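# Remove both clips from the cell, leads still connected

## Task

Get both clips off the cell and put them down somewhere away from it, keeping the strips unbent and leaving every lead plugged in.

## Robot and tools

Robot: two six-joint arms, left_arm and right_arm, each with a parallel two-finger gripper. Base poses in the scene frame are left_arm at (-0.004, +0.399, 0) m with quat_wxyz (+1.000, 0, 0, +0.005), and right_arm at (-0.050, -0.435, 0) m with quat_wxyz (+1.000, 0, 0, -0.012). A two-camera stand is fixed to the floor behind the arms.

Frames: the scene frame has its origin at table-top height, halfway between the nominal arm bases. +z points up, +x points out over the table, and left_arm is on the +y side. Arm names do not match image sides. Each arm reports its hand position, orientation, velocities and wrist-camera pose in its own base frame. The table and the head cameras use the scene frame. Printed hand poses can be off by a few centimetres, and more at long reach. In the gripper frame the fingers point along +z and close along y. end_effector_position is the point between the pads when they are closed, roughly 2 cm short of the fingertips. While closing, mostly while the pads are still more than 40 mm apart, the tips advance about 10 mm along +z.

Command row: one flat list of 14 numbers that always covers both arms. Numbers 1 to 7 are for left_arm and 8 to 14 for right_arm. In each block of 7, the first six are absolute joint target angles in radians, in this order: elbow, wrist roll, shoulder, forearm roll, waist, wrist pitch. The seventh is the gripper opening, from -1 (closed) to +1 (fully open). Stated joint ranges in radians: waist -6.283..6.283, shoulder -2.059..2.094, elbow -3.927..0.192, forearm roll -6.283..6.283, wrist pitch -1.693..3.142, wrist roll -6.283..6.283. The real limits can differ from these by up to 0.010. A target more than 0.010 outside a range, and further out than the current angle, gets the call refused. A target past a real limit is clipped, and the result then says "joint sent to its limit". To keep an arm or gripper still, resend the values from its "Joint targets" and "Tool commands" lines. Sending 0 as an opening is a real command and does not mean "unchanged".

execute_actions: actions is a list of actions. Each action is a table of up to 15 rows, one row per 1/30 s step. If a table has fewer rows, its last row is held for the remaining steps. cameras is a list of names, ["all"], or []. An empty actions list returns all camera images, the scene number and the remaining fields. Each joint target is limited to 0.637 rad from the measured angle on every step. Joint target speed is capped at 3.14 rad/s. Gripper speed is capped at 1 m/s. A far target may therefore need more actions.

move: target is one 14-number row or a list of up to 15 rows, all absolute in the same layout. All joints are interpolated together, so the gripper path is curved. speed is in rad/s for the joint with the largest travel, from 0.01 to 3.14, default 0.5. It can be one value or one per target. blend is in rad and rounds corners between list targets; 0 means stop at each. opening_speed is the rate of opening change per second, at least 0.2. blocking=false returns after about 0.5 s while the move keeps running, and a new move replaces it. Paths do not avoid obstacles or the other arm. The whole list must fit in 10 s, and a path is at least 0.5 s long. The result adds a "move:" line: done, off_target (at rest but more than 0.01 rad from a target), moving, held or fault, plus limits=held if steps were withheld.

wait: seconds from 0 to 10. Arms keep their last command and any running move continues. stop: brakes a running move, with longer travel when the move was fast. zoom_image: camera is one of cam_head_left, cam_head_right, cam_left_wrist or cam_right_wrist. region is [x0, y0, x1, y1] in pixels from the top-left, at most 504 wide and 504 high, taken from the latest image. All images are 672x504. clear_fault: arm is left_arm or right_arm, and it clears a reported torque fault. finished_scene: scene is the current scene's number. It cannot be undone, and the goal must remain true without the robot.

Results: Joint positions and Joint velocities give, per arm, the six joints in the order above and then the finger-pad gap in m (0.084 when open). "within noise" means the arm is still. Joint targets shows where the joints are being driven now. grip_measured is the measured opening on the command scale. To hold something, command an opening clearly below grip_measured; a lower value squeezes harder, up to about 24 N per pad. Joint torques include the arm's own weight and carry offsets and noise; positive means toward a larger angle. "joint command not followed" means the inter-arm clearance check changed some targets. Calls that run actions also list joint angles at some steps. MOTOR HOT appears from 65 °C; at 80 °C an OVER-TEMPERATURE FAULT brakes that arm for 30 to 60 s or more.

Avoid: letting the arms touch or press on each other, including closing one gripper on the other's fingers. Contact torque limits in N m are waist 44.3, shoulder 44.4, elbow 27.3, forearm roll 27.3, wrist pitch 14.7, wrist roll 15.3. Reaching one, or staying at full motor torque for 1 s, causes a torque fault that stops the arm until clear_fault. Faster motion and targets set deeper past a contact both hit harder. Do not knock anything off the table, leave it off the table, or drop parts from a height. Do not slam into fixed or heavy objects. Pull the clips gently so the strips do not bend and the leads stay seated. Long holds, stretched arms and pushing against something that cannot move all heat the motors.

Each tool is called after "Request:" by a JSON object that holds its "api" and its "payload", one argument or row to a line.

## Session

Request:
{"api": "execute_actions", "payload": {
  "actions": []
}}

Request:
{"api": "zoom_image", "payload": {
  "camera": "cam_head_left",
  "region": [200, 140, 360, 280]
}}

Scene clock: 0.00 s.
left_arm: end_effector_position=(+0.7461, +0.0918, +0.1434) grip_measured=+1.00 end_effector_quat_wxyz=(-0.381, +0.820, +0.060, +0.424) | right_arm: end_effector_position=(+0.2033, +0.3495, +0.1614) grip_measured=+1.00 end_effector_quat_wxyz=(-0.132, +0.613, +0.770, +0.120)
Joint names: [elbow, wrist roll, shoulder, forearm roll, waist, wrist pitch]
Joint positions: left_arm=[-1.651 -1.541 0.774 1.748 -0.044 0.795 0.084] | right_arm=[-0.526 -1.168 -0.319 0.432 0.954 0.629 0.084]
Joint velocities: within noise
Joint torques (N m): no reading
Joint targets: left_arm=[-1.651 -1.541 0.774 1.748 -0.044 0.795] | right_arm=[-0.526 -1.168 -0.319 0.432 0.954 0.629]
Tool commands: left_gripper/opening=+1.0 right_gripper/opening=+1.0

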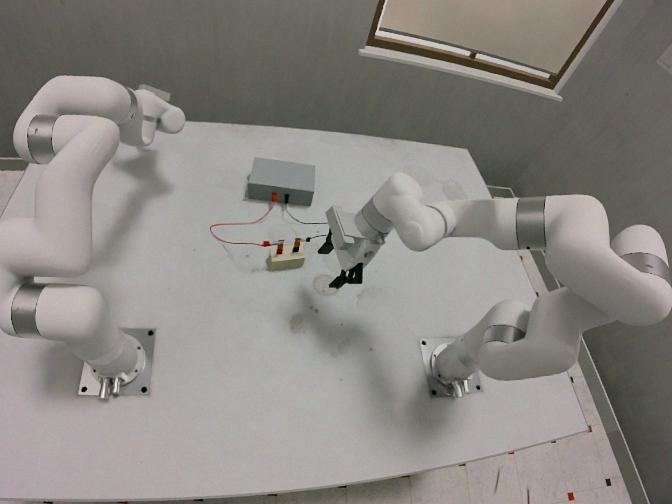

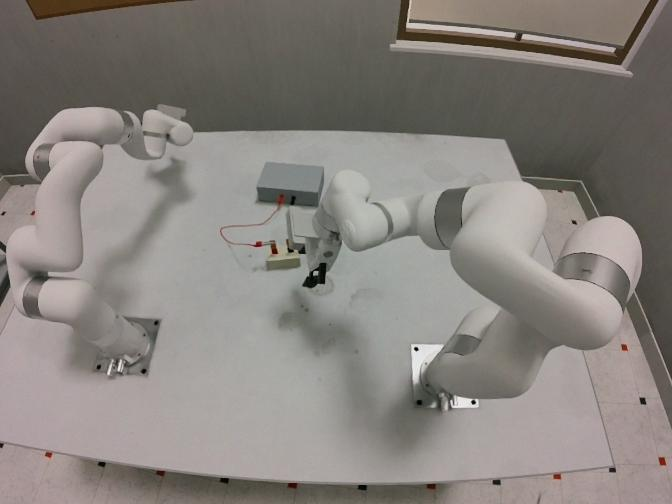

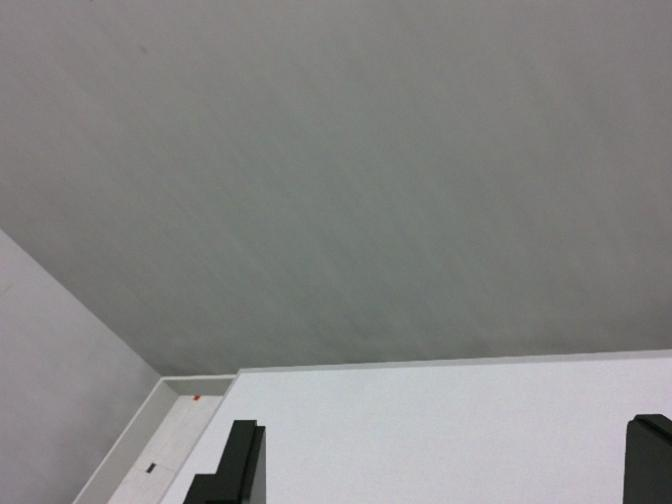

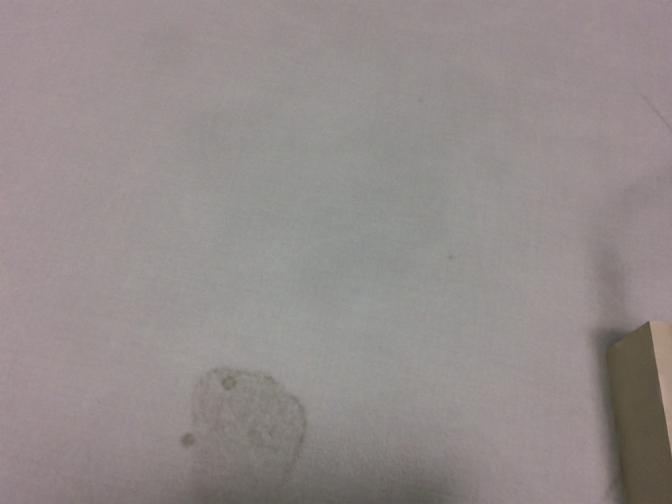

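Scaled by 3.150.

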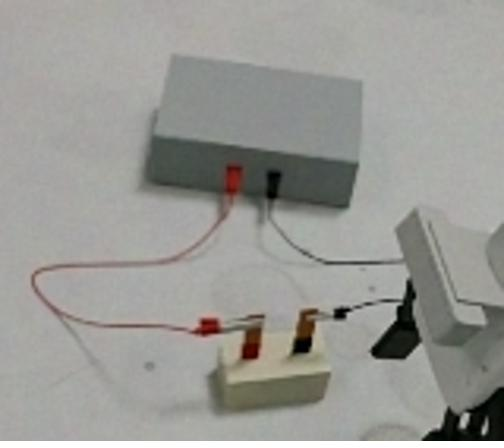

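Request:
{"api": "move", "payload": {
  "target": [
    [-1.651,-1.541,0.774,1.748,-0.044,0.795,1,-0.526,-1.168,-0.319,0.432,0.5,0.629,1],
    [-1.651,-1.541,0.774,1.748,-0.044,0.795,1,-1.5615,0.967,0.173,0,0.5,1.3883,1],
    [-1.651,-1.541,0.774,1.748,-0.044,0.795,1,-1.5615,0.967,0.173,0,0.991,1.3883,1]
  ],
  "speed": [0.5,1.0,0.6],
  "blend": [0.05,0.05,0],
  "cameras": ["all"]
}}

Scene clock: 16.60 s.
left_arm: end_effector_position=(+0.7461, +0.0916, +0.1434) grip_measured=+1.00 end_effector_quat_wxyz=(-0.381, +0.820, +0.060, +0.424) | right_arm: end_effector_position=(+0.2896, +0.4422, +0.3007) grip_measured=+1.00 end_effector_quat_wxyz=(+0.000, +1.000, +0.012, +0.000)
Joint names: [elbow, wrist roll, shoulder, forearm roll, waist, wrist pitch]
Joint positions: left_arm=[-1.651 -1.541 0.774 1.748 -0.044 0.795 0.084] | right_arm=[-1.562 0.967 0.173 0 0.991 1.388 0.084]
Joint torques (N m): left_arm=[-20.27 1.19 -42.62 1.61 -8.07 -0.21] | right_arm=[-20.12 1.32 -27.23 -4.82 5.79 0.52]
Joint targets: left_arm=[-1.651 -1.541 0.774 1.748 -0.044 0.795] | right_arm=[-1.562 0.967 0.173 0.000 0.991 1.388]
move: done

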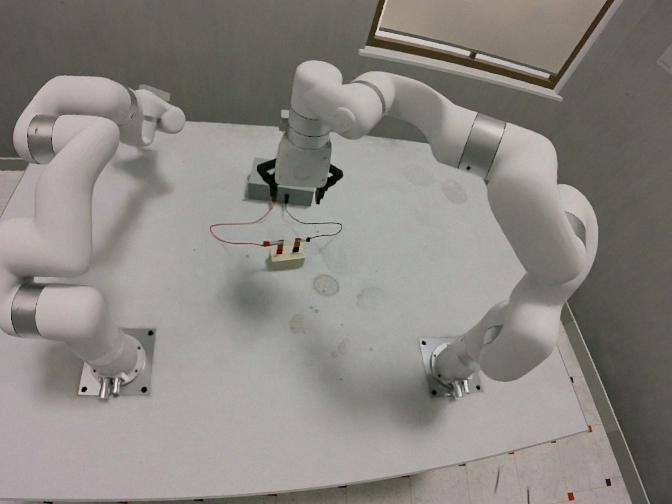

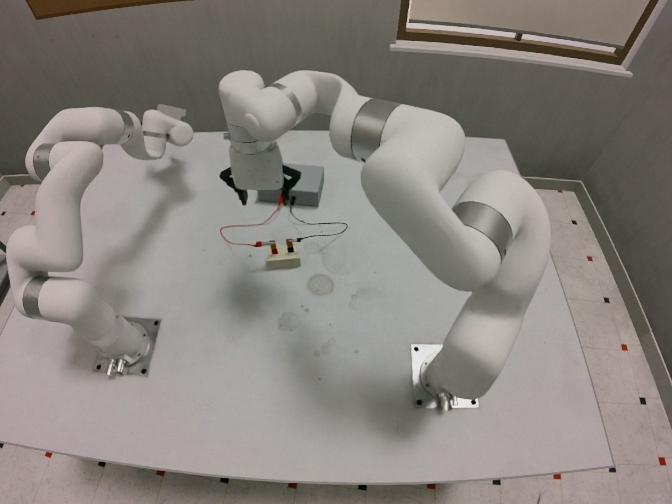

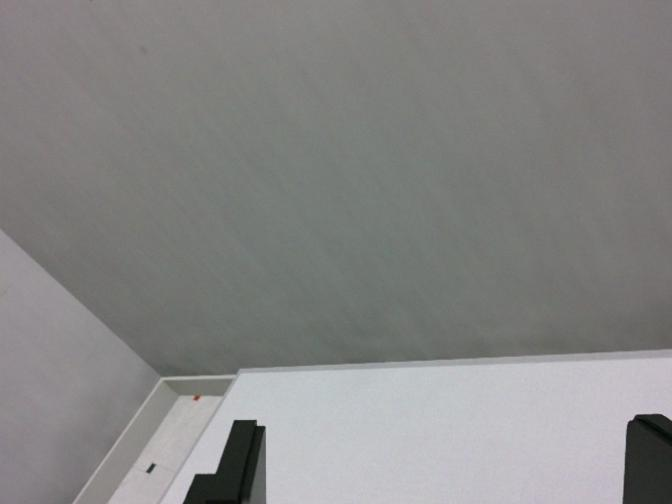

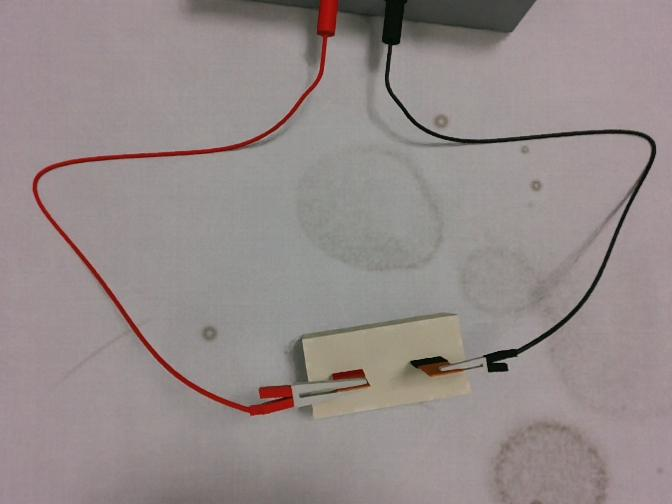

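Request:
{"api": "zoom_image", "payload": {
  "camera": "cam_right_wrist",
  "region": [240, 300, 400, 430]
}}

Request:
{"api": "zoom_image", "payload": {
  "camera": "cam_right_wrist",
  "region": [390, 300, 550, 430]
}}

Scaled by 3.150.

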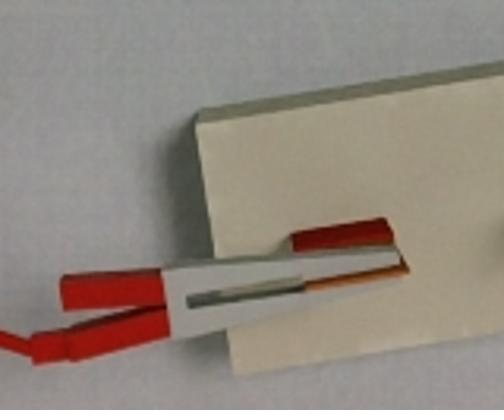

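Scaled by 3.150.

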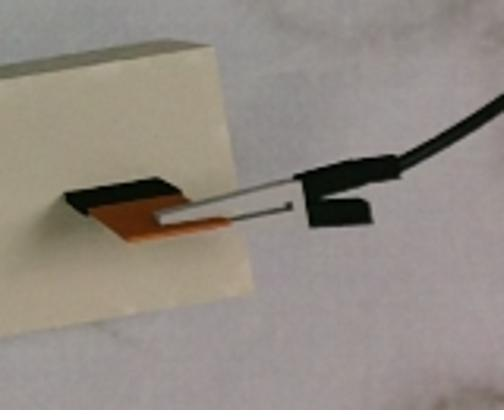

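Request:
{"api": "move", "payload": {
  "target": [
    [-1.651,-1.541,0.774,1.748,-0.044,0.795,1,-1.5615,-0.89,0.173,0,0.867,1.3883,-0.29],
    [-1.651,-1.541,0.774,1.748,-0.044,0.795,1,-1.1410,-0.89,0.1629,0,0.867,0.9780,-0.29]
  ],
  "speed": [0.9,0.4],
  "cameras": ["cam_right_wrist"]
}}

Request:
{"api": "zoom_image", "payload": {
  "camera": "cam_right_wrist",
  "region": [330, 320, 510, 504]
}}

Scene clock: 51.83 s.
left_arm: end_effector_position=(+0.7461, +0.0916, +0.1434) grip_measured=+1.00 end_effector_quat_wxyz=(-0.381, +0.820, +0.060, +0.424) | right_arm: end_effector_position=(+0.3251, +0.3830, +0.1606) grip_measured=-0.31 end_effector_quat_wxyz=(+0.000, +0.638, +0.770, +0.000)
Joint names: [elbow, wrist roll, shoulder, forearm roll, waist, wrist pitch]
Joint positions: left_arm=[-1.651 -1.541 0.774 1.748 -0.044 0.795 0.084] | right_arm=[-1.141 -0.89 0.163 0 0.867 0.978 0.031]
Joint torques (N m): left_arm=[-20.49 1.08 -42.28 1.7 -7.8 -0.23] | right_arm=[-15.13 -1.51 -37.79 -4.11 -5.15 -5.71]
Joint targets: left_arm=[-1.651 -1.541 0.774 1.748 -0.044 0.795] | right_arm=[-1.141 -0.890 0.163 0.000 0.867 0.978]
move: done
Images, in order (width x height): cam_right_wrist 672x504.

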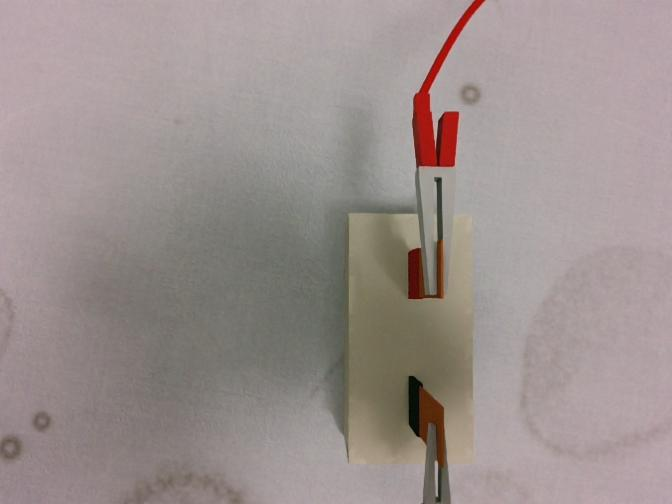

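Scaled by 2.739.

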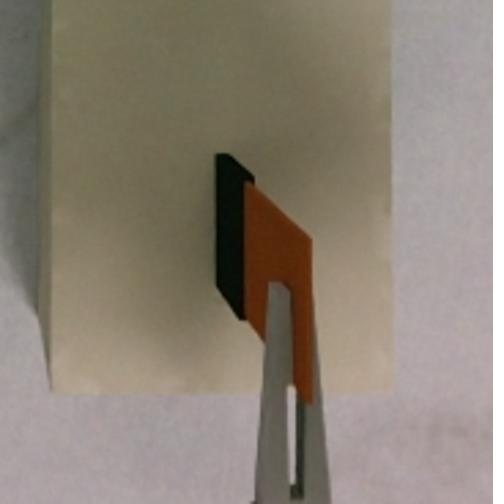

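Request:
{"api": "move", "payload": {
  "target": [-1.651,-1.541,0.774,1.748,-0.044,0.795,1,-1.0775,-0.9298,0.1134,0,0.8272,0.9641,-0.29],
  "speed": 0.2,
  "cameras": ["cam_right_wrist"]
}}

Request:
{"api": "zoom_image", "payload": {
  "camera": "cam_right_wrist",
  "region": [350, 310, 510, 504]
}}

Request:
{"api": "move", "payload": {
  "target": [-1.651,-1.541,0.774,1.748,-0.044,0.795,1,-1.0389,-0.9298,0.1564,0,0.8272,0.8825,-0.29],
  "speed": 0.2,
  "cameras": ["cam_right_wrist"]
}}

Request:
{"api": "zoom_image", "payload": {
  "camera": "cam_right_wrist",
  "region": [350, 310, 510, 504]
}}

Scene clock: 86.60 s.
left_arm: end_effector_position=(+0.7461, +0.0916, +0.1434) grip_measured=+1.00 end_effector_quat_wxyz=(-0.381, +0.820, +0.060, +0.424) | right_arm: end_effector_position=(+0.3296, +0.3584, +0.1605) grip_measured=-0.31 end_effector_quat_wxyz=(+0.000, +0.638, +0.770, +0.000) end_effector_velocity=(+0.000, -0.001, +0.001) end_effector_angular_velocity=(+0.001, -0.001, +0.000)
Joint names: [elbow, wrist roll, shoulder, forearm roll, waist, wrist pitch]
Joint positions: left_arm=[-1.651 -1.541 0.774 1.748 -0.044 0.795 0.084] | right_arm=[-1.078 -0.93 0.113 0 0.827 0.964 0.031]
Joint velocities: left_arm=[within noise] | right_arm=[0.002 0 -0.005 0 -0.001 0.001 0]
Joint torques (N m): left_arm=[-20.43 1.15 -42.53 1.76 -7.73 -0.18] | right_arm=[-15.08 -1.59 -36.7 -3.97 -5.41 -5.69]
Joint targets: left_arm=[-1.651 -1.541 0.774 1.748 -0.044 0.795] | right_arm=[-1.077 -0.930 0.113 0.000 0.827 0.964]
move: done
Images, in order (width x height): cam_right_wrist 672x504.

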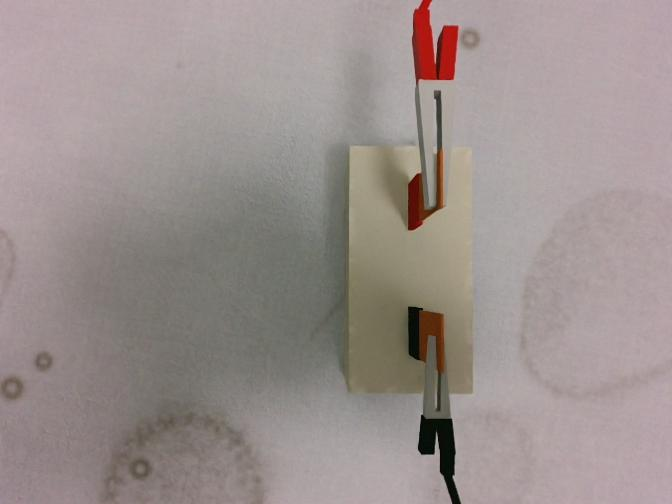

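Scaled by 2.598.

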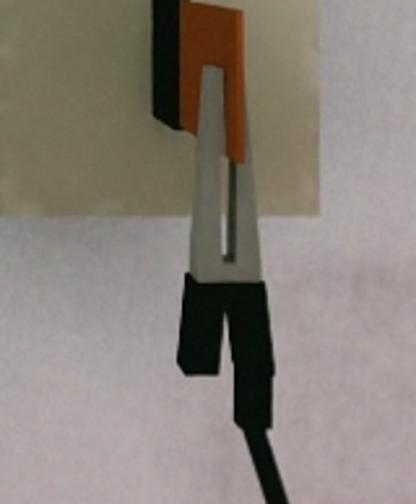

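Scene clock: 87.43 s.
left_arm: end_effector_position=(+0.7461, +0.0916, +0.1434) grip_measured=+1.00 end_effector_quat_wxyz=(-0.381, +0.820, +0.060, +0.424) | right_arm: end_effector_position=(+0.3296, +0.3584, +0.1305) grip_measured=-0.31 end_effector_quat_wxyz=(+0.000, +0.638, +0.770, +0.000)
Joint names: [elbow, wrist roll, shoulder, forearm roll, waist, wrist pitch]
Joint positions: left_arm=[-1.651 -1.541 0.774 1.748 -0.044 0.795 0.084] | right_arm=[-1.039 -0.93 0.156 0 0.827 0.883 0.031]
Joint torques (N m): left_arm=[-20.46 1.16 -42.67 1.61 -7.72 -0.32] | right_arm=[-14.96 -1.53 -24.94 -3.87 -5.31 -5.73]
Joint targets: left_arm=[-1.651 -1.541 0.774 1.748 -0.044 0.795] | right_arm=[-1.039 -0.930 0.156 0.000 0.827 0.883]
move: done
Images, in order (width x height): cam_right_wrist 672x504.

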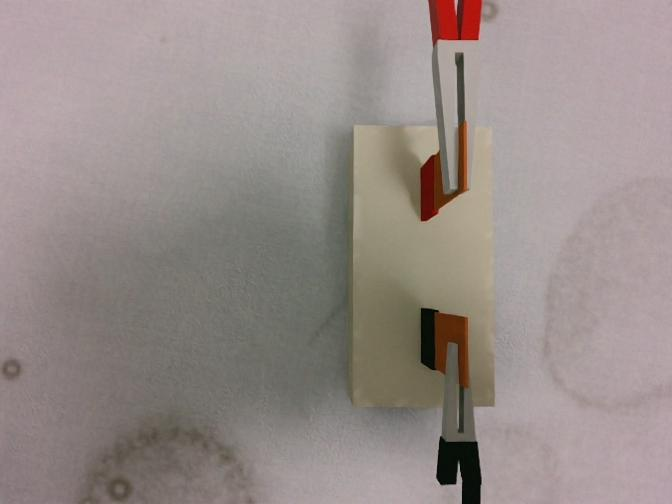

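Scaled by 2.598.

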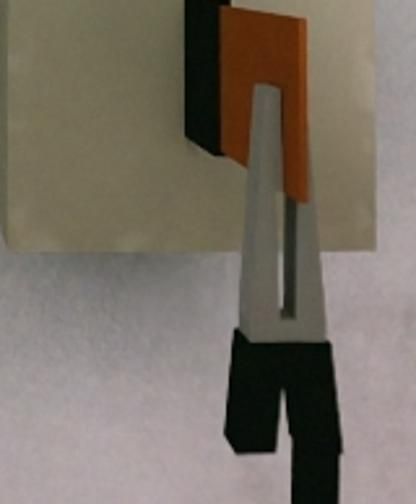

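Request:
{"api": "move", "payload": {
  "target": [
    [-1.651,-1.541,0.774,1.748,-0.044,0.795,1,-1.0775,-0.9298,0.1134,0,0.8272,0.9641,-0.29],
    [-1.651,-1.541,0.774,1.748,-0.044,0.795,1,-1.1452,-0.8894,0.1661,0,0.8676,0.9791,-0.29],
    [-1.651,-1.541,0.774,1.748,-0.044,0.795,1,-1.1068,-0.8894,0.2074,0,0.8676,0.8994,-0.29],
    [-1.651,-1.541,0.774,1.748,-0.044,0.795,1,-1.0861,-0.8894,0.2391,0,0.8676,0.8470,-0.29],
    [-1.651,-1.541,0.774,1.748,-0.044,0.795,1,-1.0861,-0.8894,0.2391,0,0.8676,0.8470,-0.6]
  ],
  "speed": [0.2,0.2,0.15,0.12,0.1],
  "opening_speed": 0.3,
  "cameras": ["cam_head_left","cam_head_right","cam_right_wrist"]
}}

Request:
{"api": "zoom_image", "payload": {
  "camera": "cam_right_wrist",
  "region": [380, 340, 540, 504]
}}

Request:
{"api": "zoom_image", "payload": {
  "camera": "cam_head_left",
  "region": [240, 210, 340, 280]
}}

Request:
{"api": "zoom_image", "payload": {
  "camera": "cam_head_right",
  "region": [240, 210, 340, 280]
}}

Scene clock: 143.70 s.
left_arm: end_effector_position=(+0.7461, +0.0916, +0.1434) grip_measured=+1.00 end_effector_quat_wxyz=(-0.381, +0.820, +0.060, +0.424) | right_arm: end_effector_position=(+0.3255, +0.3839, +0.1105) grip_measured=-0.62 end_effector_quat_wxyz=(+0.000, +0.638, +0.770, +0.000)
Joint names: [elbow, wrist roll, shoulder, forearm roll, waist, wrist pitch]
Joint positions: left_arm=[-1.651 -1.541 0.774 1.748 -0.044 0.795 0.084] | right_arm=[-1.086 -0.889 0.239 0 0.868 0.847 0.017]
Joint torques (N m): left_arm=[-20.5 1.18 -42.59 1.7 -7.44 -0.29] | right_arm=[-14.59 1.3 -26.72 -3.44 5.12 -5.6]
Joint targets: left_arm=[-1.651 -1.541 0.774 1.748 -0.044 0.795] | right_arm=[-1.086 -0.889 0.239 0.000 0.868 0.847]
move: done
Images, in order (width x height): cam_head_left 672x504, cam_head_right 672x504, cam_right_wrist 672x504.

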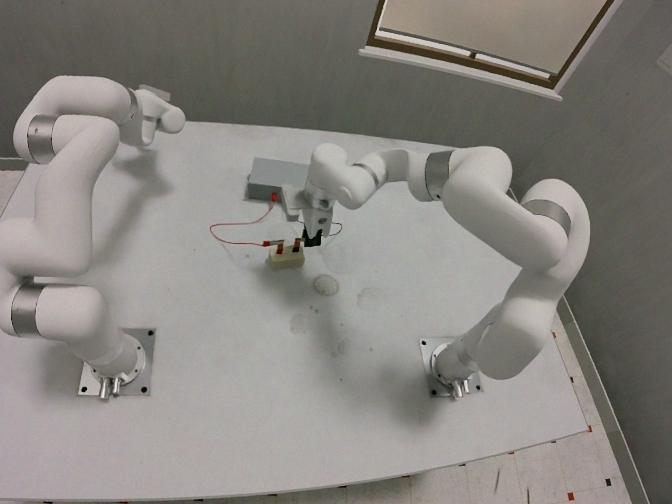

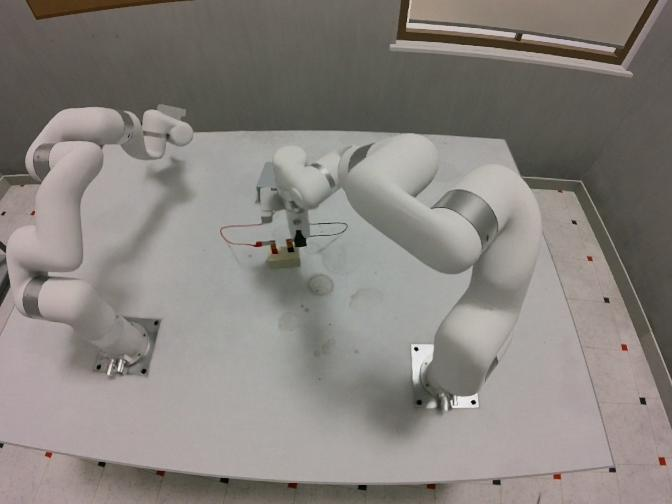

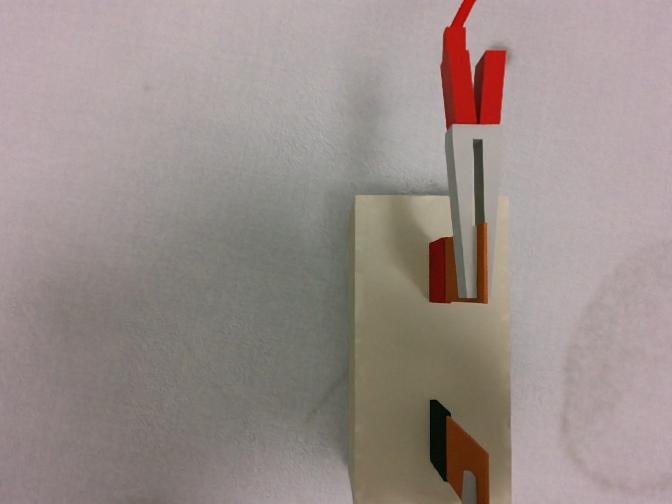

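Scaled by 3.073.

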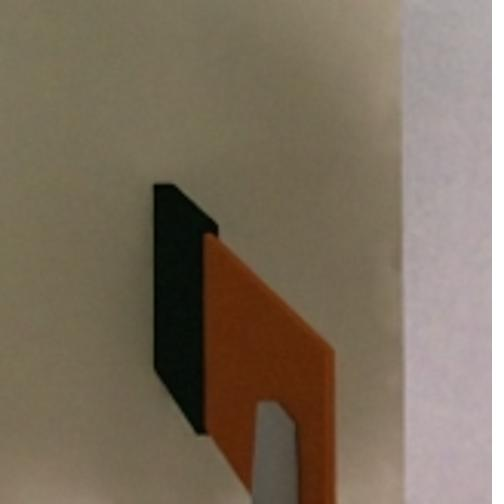

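Scaled by 5.040.

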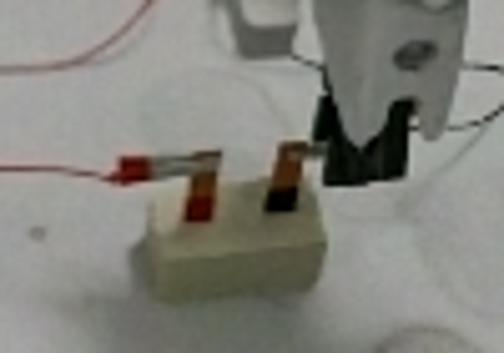

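Scaled by 5.040.

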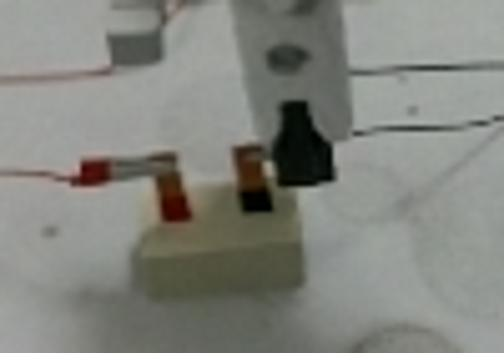

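Request:
{"api": "move", "payload": {
  "target": [-1.651,-1.541,0.774,1.748,-0.044,0.795,1,-1.0861,-0.8894,0.2391,0,0.8676,0.8470,-0.72],
  "opening_speed": 0.2,
  "cameras": ["cam_right_wrist"]
}}

Request:
{"api": "zoom_image", "payload": {
  "camera": "cam_right_wrist",
  "region": [380, 340, 540, 504]
}}

Request:
{"api": "move", "payload": {
  "target": [-1.651,-1.541,0.774,1.748,-0.044,0.795,1,-1.0861,-0.8894,0.2391,0,0.8676,0.8470,-0.78],
  "opening_speed": 0.2,
  "cameras": ["cam_right_wrist"]
}}

Request:
{"api": "zoom_image", "payload": {
  "camera": "cam_right_wrist",
  "region": [380, 340, 540, 504]
}}

Scene clock: 160.07 s.
left_arm: end_effector_position=(+0.7461, +0.0916, +0.1434) grip_measured=+1.00 end_effector_quat_wxyz=(-0.381, +0.820, +0.060, +0.424) | right_arm: end_effector_position=(+0.3255, +0.3839, +0.1105) grip_measured=-0.74 end_effector_quat_wxyz=(+0.000, +0.638, +0.770, +0.000)
Joint names: [elbow, wrist roll, shoulder, forearm roll, waist, wrist pitch]
Joint positions: left_arm=[-1.651 -1.541 0.774 1.748 -0.044 0.795 0.084] | right_arm=[-1.086 -0.889 0.239 0 0.868 0.847 0.011]
Joint torques (N m): left_arm=[-20.53 1.1 -42.79 1.68 -7.42 -0.3] | right_arm=[-14.54 1.33 -26.82 -3 5.06 -5.55]
Joint targets: left_arm=[-1.651 -1.541 0.774 1.748 -0.044 0.795] | right_arm=[-1.086 -0.889 0.239 0.000 0.868 0.847]
move: done
Images, in order (width x height): cam_right_wrist 672x504.

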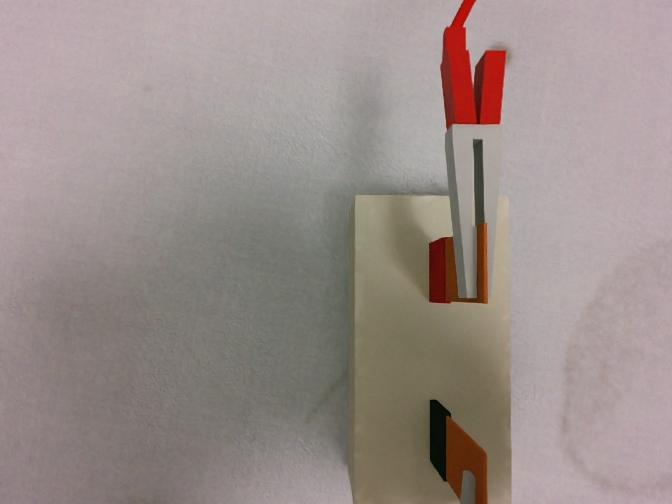

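Scaled by 3.073.

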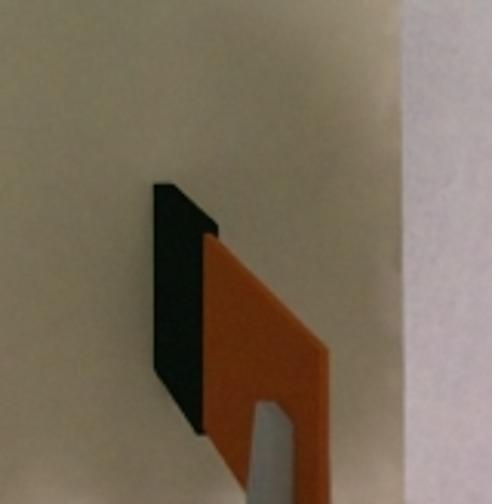

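Scene clock: 160.57 s.
left_arm: end_effector_position=(+0.7461, +0.0916, +0.1434) grip_measured=+1.00 end_effector_quat_wxyz=(-0.381, +0.820, +0.060, +0.424) | right_arm: end_effector_position=(+0.3255, +0.3839, +0.1105) grip_measured=-0.80 end_effector_quat_wxyz=(+0.000, +0.638, +0.770, +0.000)
Joint names: [elbow, wrist roll, shoulder, forearm roll, waist, wrist pitch]
Joint positions: left_arm=[-1.651 -1.541 0.774 1.748 -0.044 0.795 0.084] | right_arm=[-1.086 -0.889 0.239 0 0.868 0.847 0.009]
Joint torques (N m): left_arm=[-20.5 1.26 -42.69 1.62 -7.31 -0.28] | right_arm=[-14.74 1.33 -26.94 -3.12 5.01 -5.47]
Joint targets: left_arm=[-1.651 -1.541 0.774 1.748 -0.044 0.795] | right_arm=[-1.086 -0.889 0.239 0.000 0.868 0.847]
move: done
Images, in order (width x height): cam_right_wrist 672x504.

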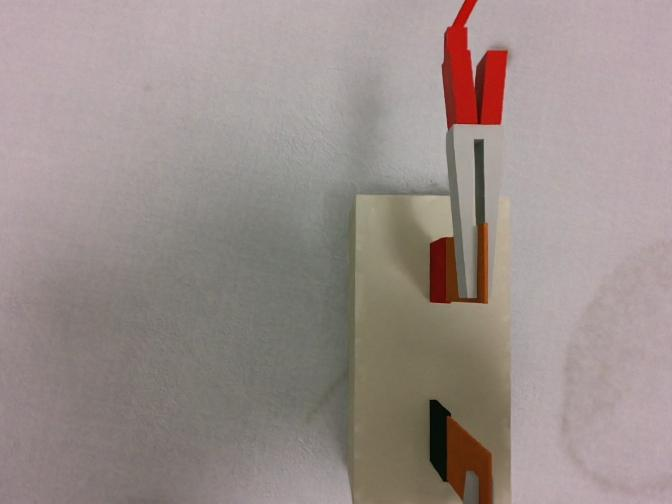

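Scaled by 3.073.

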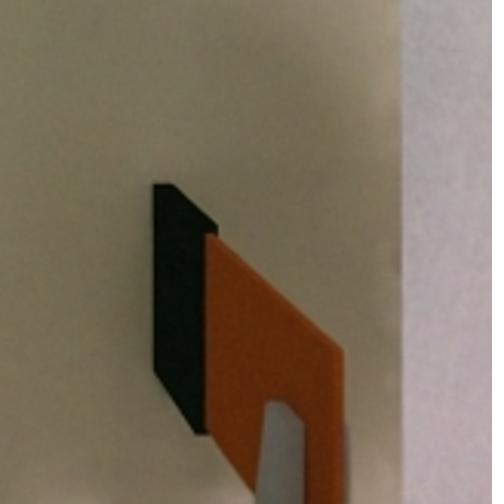

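Request:
{"api": "move", "payload": {
  "target": [
    [-1.651,-1.541,0.774,1.748,-0.044,0.795,1,-1.0844,-0.8888,0.2379,0,0.8682,0.8465,-0.78],
    [-1.651,-1.541,0.774,1.748,-0.044,0.795,1,-1.0844,-0.8888,0.2379,0,0.8682,0.8465,-0.86]
  ],
  "opening_speed": 0.2,
  "cameras": ["cam_right_wrist"]
}}

Request:
{"api": "zoom_image", "payload": {
  "camera": "cam_right_wrist",
  "region": [380, 340, 540, 504]
}}

Scene clock: 184.57 s.
left_arm: end_effector_position=(+0.7461, +0.0916, +0.1434) grip_measured=+1.00 end_effector_quat_wxyz=(-0.381, +0.820, +0.060, +0.424) | right_arm: end_effector_position=(+0.3250, +0.3838, +0.1105) grip_measured=-0.85 end_effector_quat_wxyz=(+0.000, +0.638, +0.770, +0.000)
Joint names: [elbow, wrist roll, shoulder, forearm roll, waist, wrist pitch]
Joint positions: left_arm=[-1.651 -1.541 0.774 1.748 -0.044 0.795 0.084] | right_arm=[-1.084 -0.889 0.238 0 0.868 0.846 0.007]
Joint torques (N m): left_arm=[-20.67 1.16 -42.47 1.65 -7.22 -0.22] | right_arm=[-14.44 1.31 -39.3 -2.82 5.62 -5.56]
Joint targets: left_arm=[-1.651 -1.541 0.774 1.748 -0.044 0.795] | right_arm=[-1.084 -0.889 0.238 0.000 0.868 0.847]
move: done
Images, in order (width x height): cam_right_wrist 672x504.

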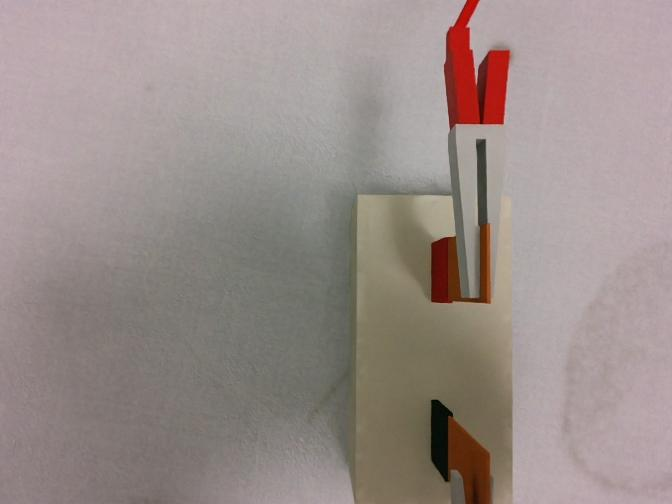

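Scaled by 3.073.

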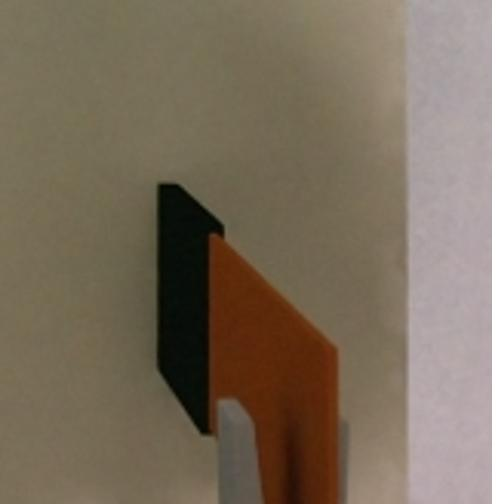

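Request:
{"api": "move", "payload": {
  "target": [-1.651,-1.541,0.774,1.748,-0.044,0.795,1,-1.0844,-0.8888,0.2379,0,0.8682,0.8465,-0.95],
  "opening_speed": 0.2,
  "cameras": ["cam_right_wrist"]
}}

Request:
{"api": "zoom_image", "payload": {
  "camera": "cam_right_wrist",
  "region": [380, 340, 540, 504]
}}

Scene clock: 194.03 s.
left_arm: end_effector_position=(+0.7461, +0.0916, +0.1434) grip_measured=+1.00 end_effector_quat_wxyz=(-0.381, +0.820, +0.060, +0.424) | right_arm: end_effector_position=(+0.3250, +0.3838, +0.1105) grip_measured=-0.85 end_effector_quat_wxyz=(+0.000, +0.638, +0.770, +0.000)
Joint names: [elbow, wrist roll, shoulder, forearm roll, waist, wrist pitch]
Joint positions: left_arm=[-1.651 -1.541 0.774 1.748 -0.044 0.795 0.084] | right_arm=[-1.084 -0.889 0.238 0 0.868 0.846 0.007]
Joint torques (N m): left_arm=[-20.65 1.19 -42.27 1.48 -7.32 -0.31] | right_arm=[-14.4 1.05 -39.03 -2.56 5.45 -4.33]
Joint targets: left_arm=[-1.651 -1.541 0.774 1.748 -0.044 0.795] | right_arm=[-1.084 -0.889 0.238 0.000 0.868 0.847]
move: done
Images, in order (width x height): cam_right_wrist 672x504.

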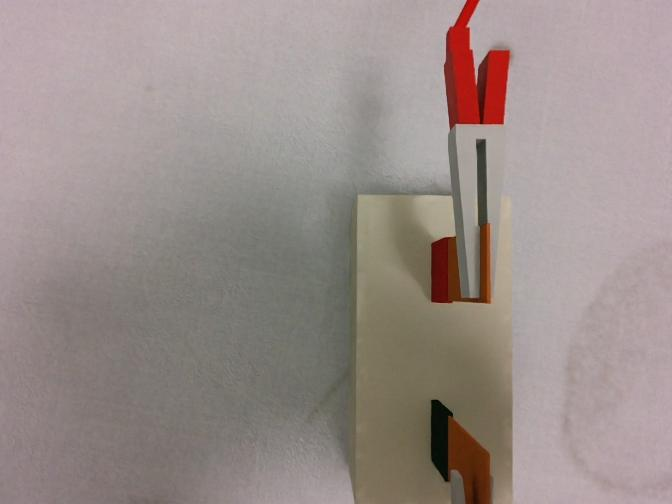

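Scaled by 3.073.

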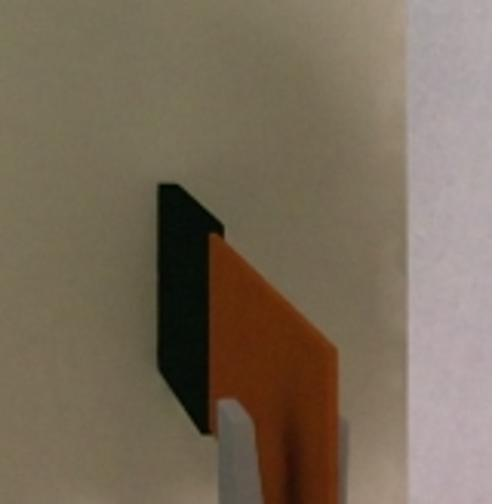

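Request:
{"api": "move", "payload": {
  "target": [-1.651,-1.541,0.774,1.748,-0.044,0.795,1,-1.0872,-0.8898,0.2399,0,0.8672,0.8474,-0.95],
  "speed": 0.02,
  "cameras": ["cam_right_wrist"]
}}

Request:
{"api": "zoom_image", "payload": {
  "camera": "cam_right_wrist",
  "region": [420, 420, 504, 504]
}}

Scene clock: 205.13 s.
left_arm: end_effector_position=(+0.7461, +0.0916, +0.1434) grip_measured=+1.00 end_effector_quat_wxyz=(-0.381, +0.820, +0.060, +0.424) | right_arm: end_effector_position=(+0.3258, +0.3840, +0.1105) grip_measured=-0.85 end_effector_quat_wxyz=(+0.000, +0.638, +0.770, +0.000)
Joint names: [elbow, wrist roll, shoulder, forearm roll, waist, wrist pitch]
Joint positions: left_arm=[-1.651 -1.541 0.774 1.748 -0.044 0.795 0.084] | right_arm=[-1.087 -0.89 0.24 0 0.867 0.847 0.007]
Joint torques (N m): left_arm=[-20.58 1.21 -42.32 1.69 -7.14 -0.23] | right_arm=[-18.54 -1.62 -26.55 -2.44 -5.24 0.6]
Joint targets: left_arm=[-1.651 -1.541 0.774 1.748 -0.044 0.795] | right_arm=[-1.087 -0.890 0.240 0.000 0.867 0.847]
move: done
Images, in order (width x height): cam_right_wrist 672x504.

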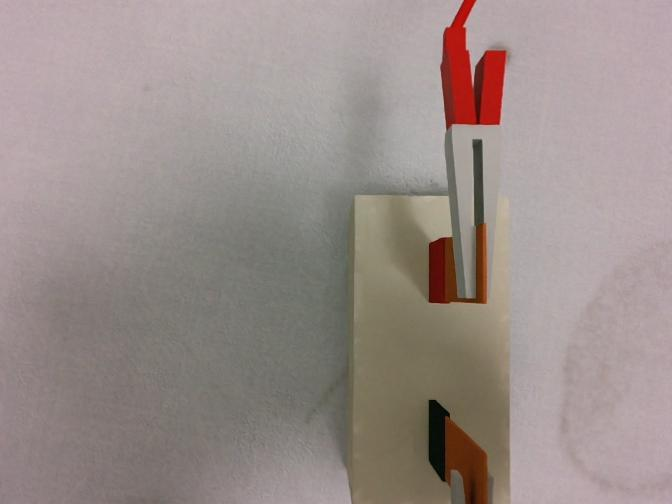

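Scaled by 6.000.

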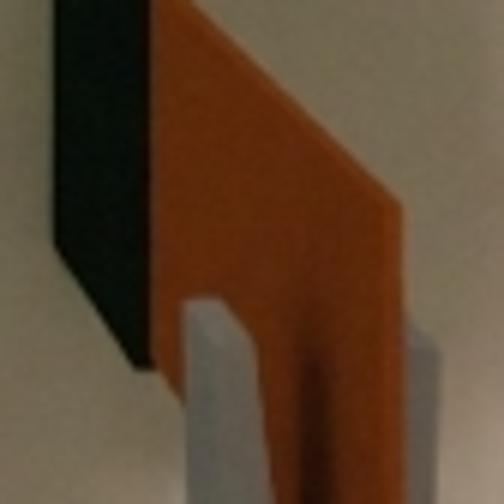

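Request:
{"api": "move", "payload": {
  "target": [
    [-1.651,-1.541,0.774,1.748,-0.044,0.795,1,-1.0972,-0.8898,0.2237,0,0.8672,0.8736,-0.95],
    [-1.651,-1.541,0.774,1.748,-0.044,0.795,1,-1.1080,-0.8898,0.2083,0,0.8672,0.8998,-0.95]
  ],
  "speed": 0.05,
  "blend": 0.005,
  "cameras": ["cam_right_wrist"]
}}

Scene clock: 222.73 s.
left_arm: end_effector_position=(+0.7461, +0.0916, +0.1434) grip_measured=+1.00 end_effector_quat_wxyz=(-0.381, +0.820, +0.060, +0.424) | right_arm: end_effector_position=(+0.3258, +0.3840, +0.1305) grip_measured=-0.85 end_effector_quat_wxyz=(+0.000, +0.638, +0.770, +0.000)
Joint names: [elbow, wrist roll, shoulder, forearm roll, waist, wrist pitch]
Joint positions: left_arm=[-1.651 -1.541 0.774 1.748 -0.044 0.795 0.084] | right_arm=[-1.108 -0.89 0.208 0 0.867 0.9 0.007]
Joint torques (N m): left_arm=[-20.9 1.07 -42.18 1.54 -6.84 -0.33] | right_arm=[-18.9 -1.57 -39.01 -2.1 -5.05 0.63]
Joint targets: left_arm=[-1.651 -1.541 0.774 1.748 -0.044 0.795] | right_arm=[-1.108 -0.890 0.208 0.000 0.867 0.900]
move: done
Images, in order (width x height): cam_right_wrist 672x504.

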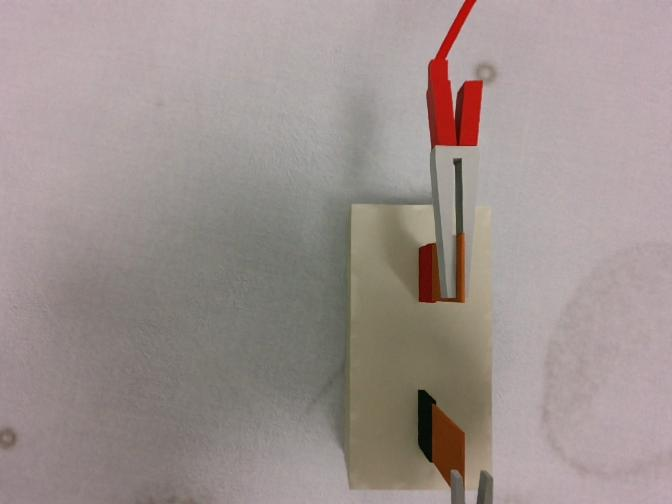

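Request:
{"api": "move", "payload": {
  "target": [
    [-1.651,-1.541,0.774,1.748,-0.044,0.795,1,-1.1464,-0.8898,0.1670,0,0.8672,0.9795,-0.95],
    [-1.651,-1.541,0.774,1.748,-0.044,0.795,1,-1.1405,-1.1532,0.1626,0,0.6038,0.9780,-0.95],
    [-1.651,-1.541,0.774,1.748,-0.044,0.795,1,-1.0468,-1.1532,0.3288,0,0.6038,0.7180,-0.95],
    [-1.651,-1.541,0.774,1.748,-0.044,0.795,1,-1.0369,-1.1532,0.4065,0,0.6038,0.6304,-0.95]
  ],
  "speed": [0.15,0.25,0.2,0.08],
  "blend": [0.01,0.03,0.02,0],
  "cameras": ["all"]
}}

Request:
{"api": "zoom_image", "payload": {
  "camera": "cam_head_left",
  "region": [240, 180, 400, 280]
}}

Scene clock: 239.60 s.
left_arm: end_effector_position=(+0.7461, +0.0916, +0.1434) grip_measured=+1.00 end_effector_quat_wxyz=(-0.381, +0.820, +0.060, +0.424) | right_arm: end_effector_position=(+0.4134, +0.2851, +0.0247) grip_measured=-0.85 end_effector_quat_wxyz=(+0.000, +0.638, +0.770, +0.000)
Joint names: [elbow, wrist roll, shoulder, forearm roll, waist, wrist pitch]
Joint positions: left_arm=[-1.651 -1.541 0.774 1.748 -0.044 0.795 0.084] | right_arm=[-1.037 -1.153 0.406 0 0.604 0.63 0.007]
Joint torques (N m): left_arm=[-20.93 1.17 -42.34 1.48 -6.97 -0.35] | right_arm=[-12.5 -1.64 -28.74 -1.55 -4.97 -5.5]
Joint targets: left_arm=[-1.651 -1.541 0.774 1.748 -0.044 0.795] | right_arm=[-1.037 -1.153 0.406 0.000 0.604 0.630]
move: done

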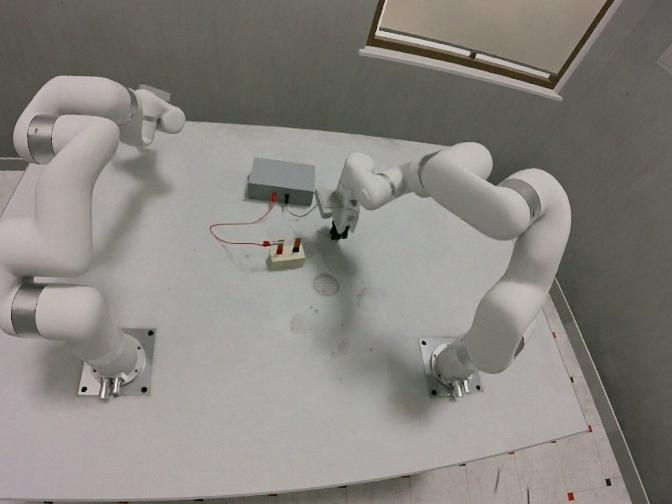

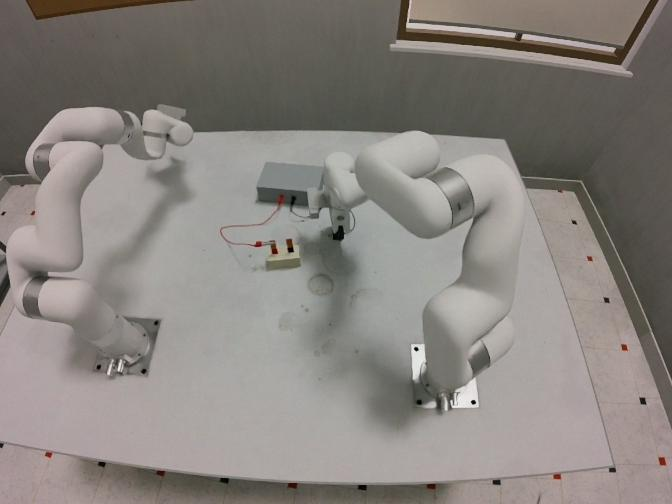

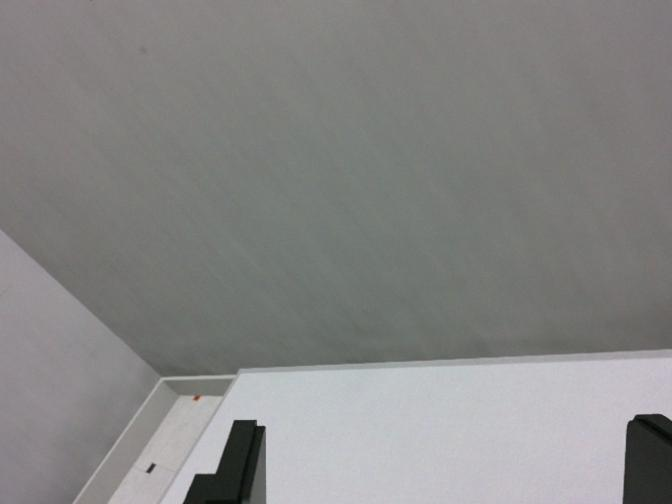

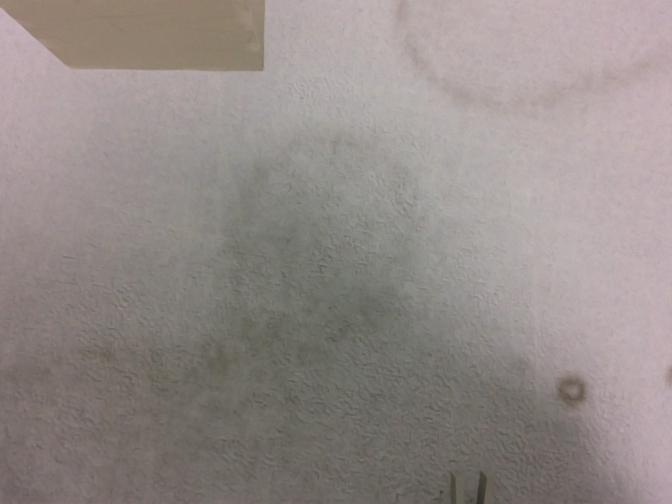

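Scaled by 3.150.

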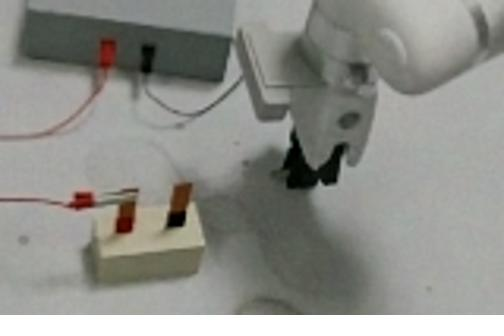

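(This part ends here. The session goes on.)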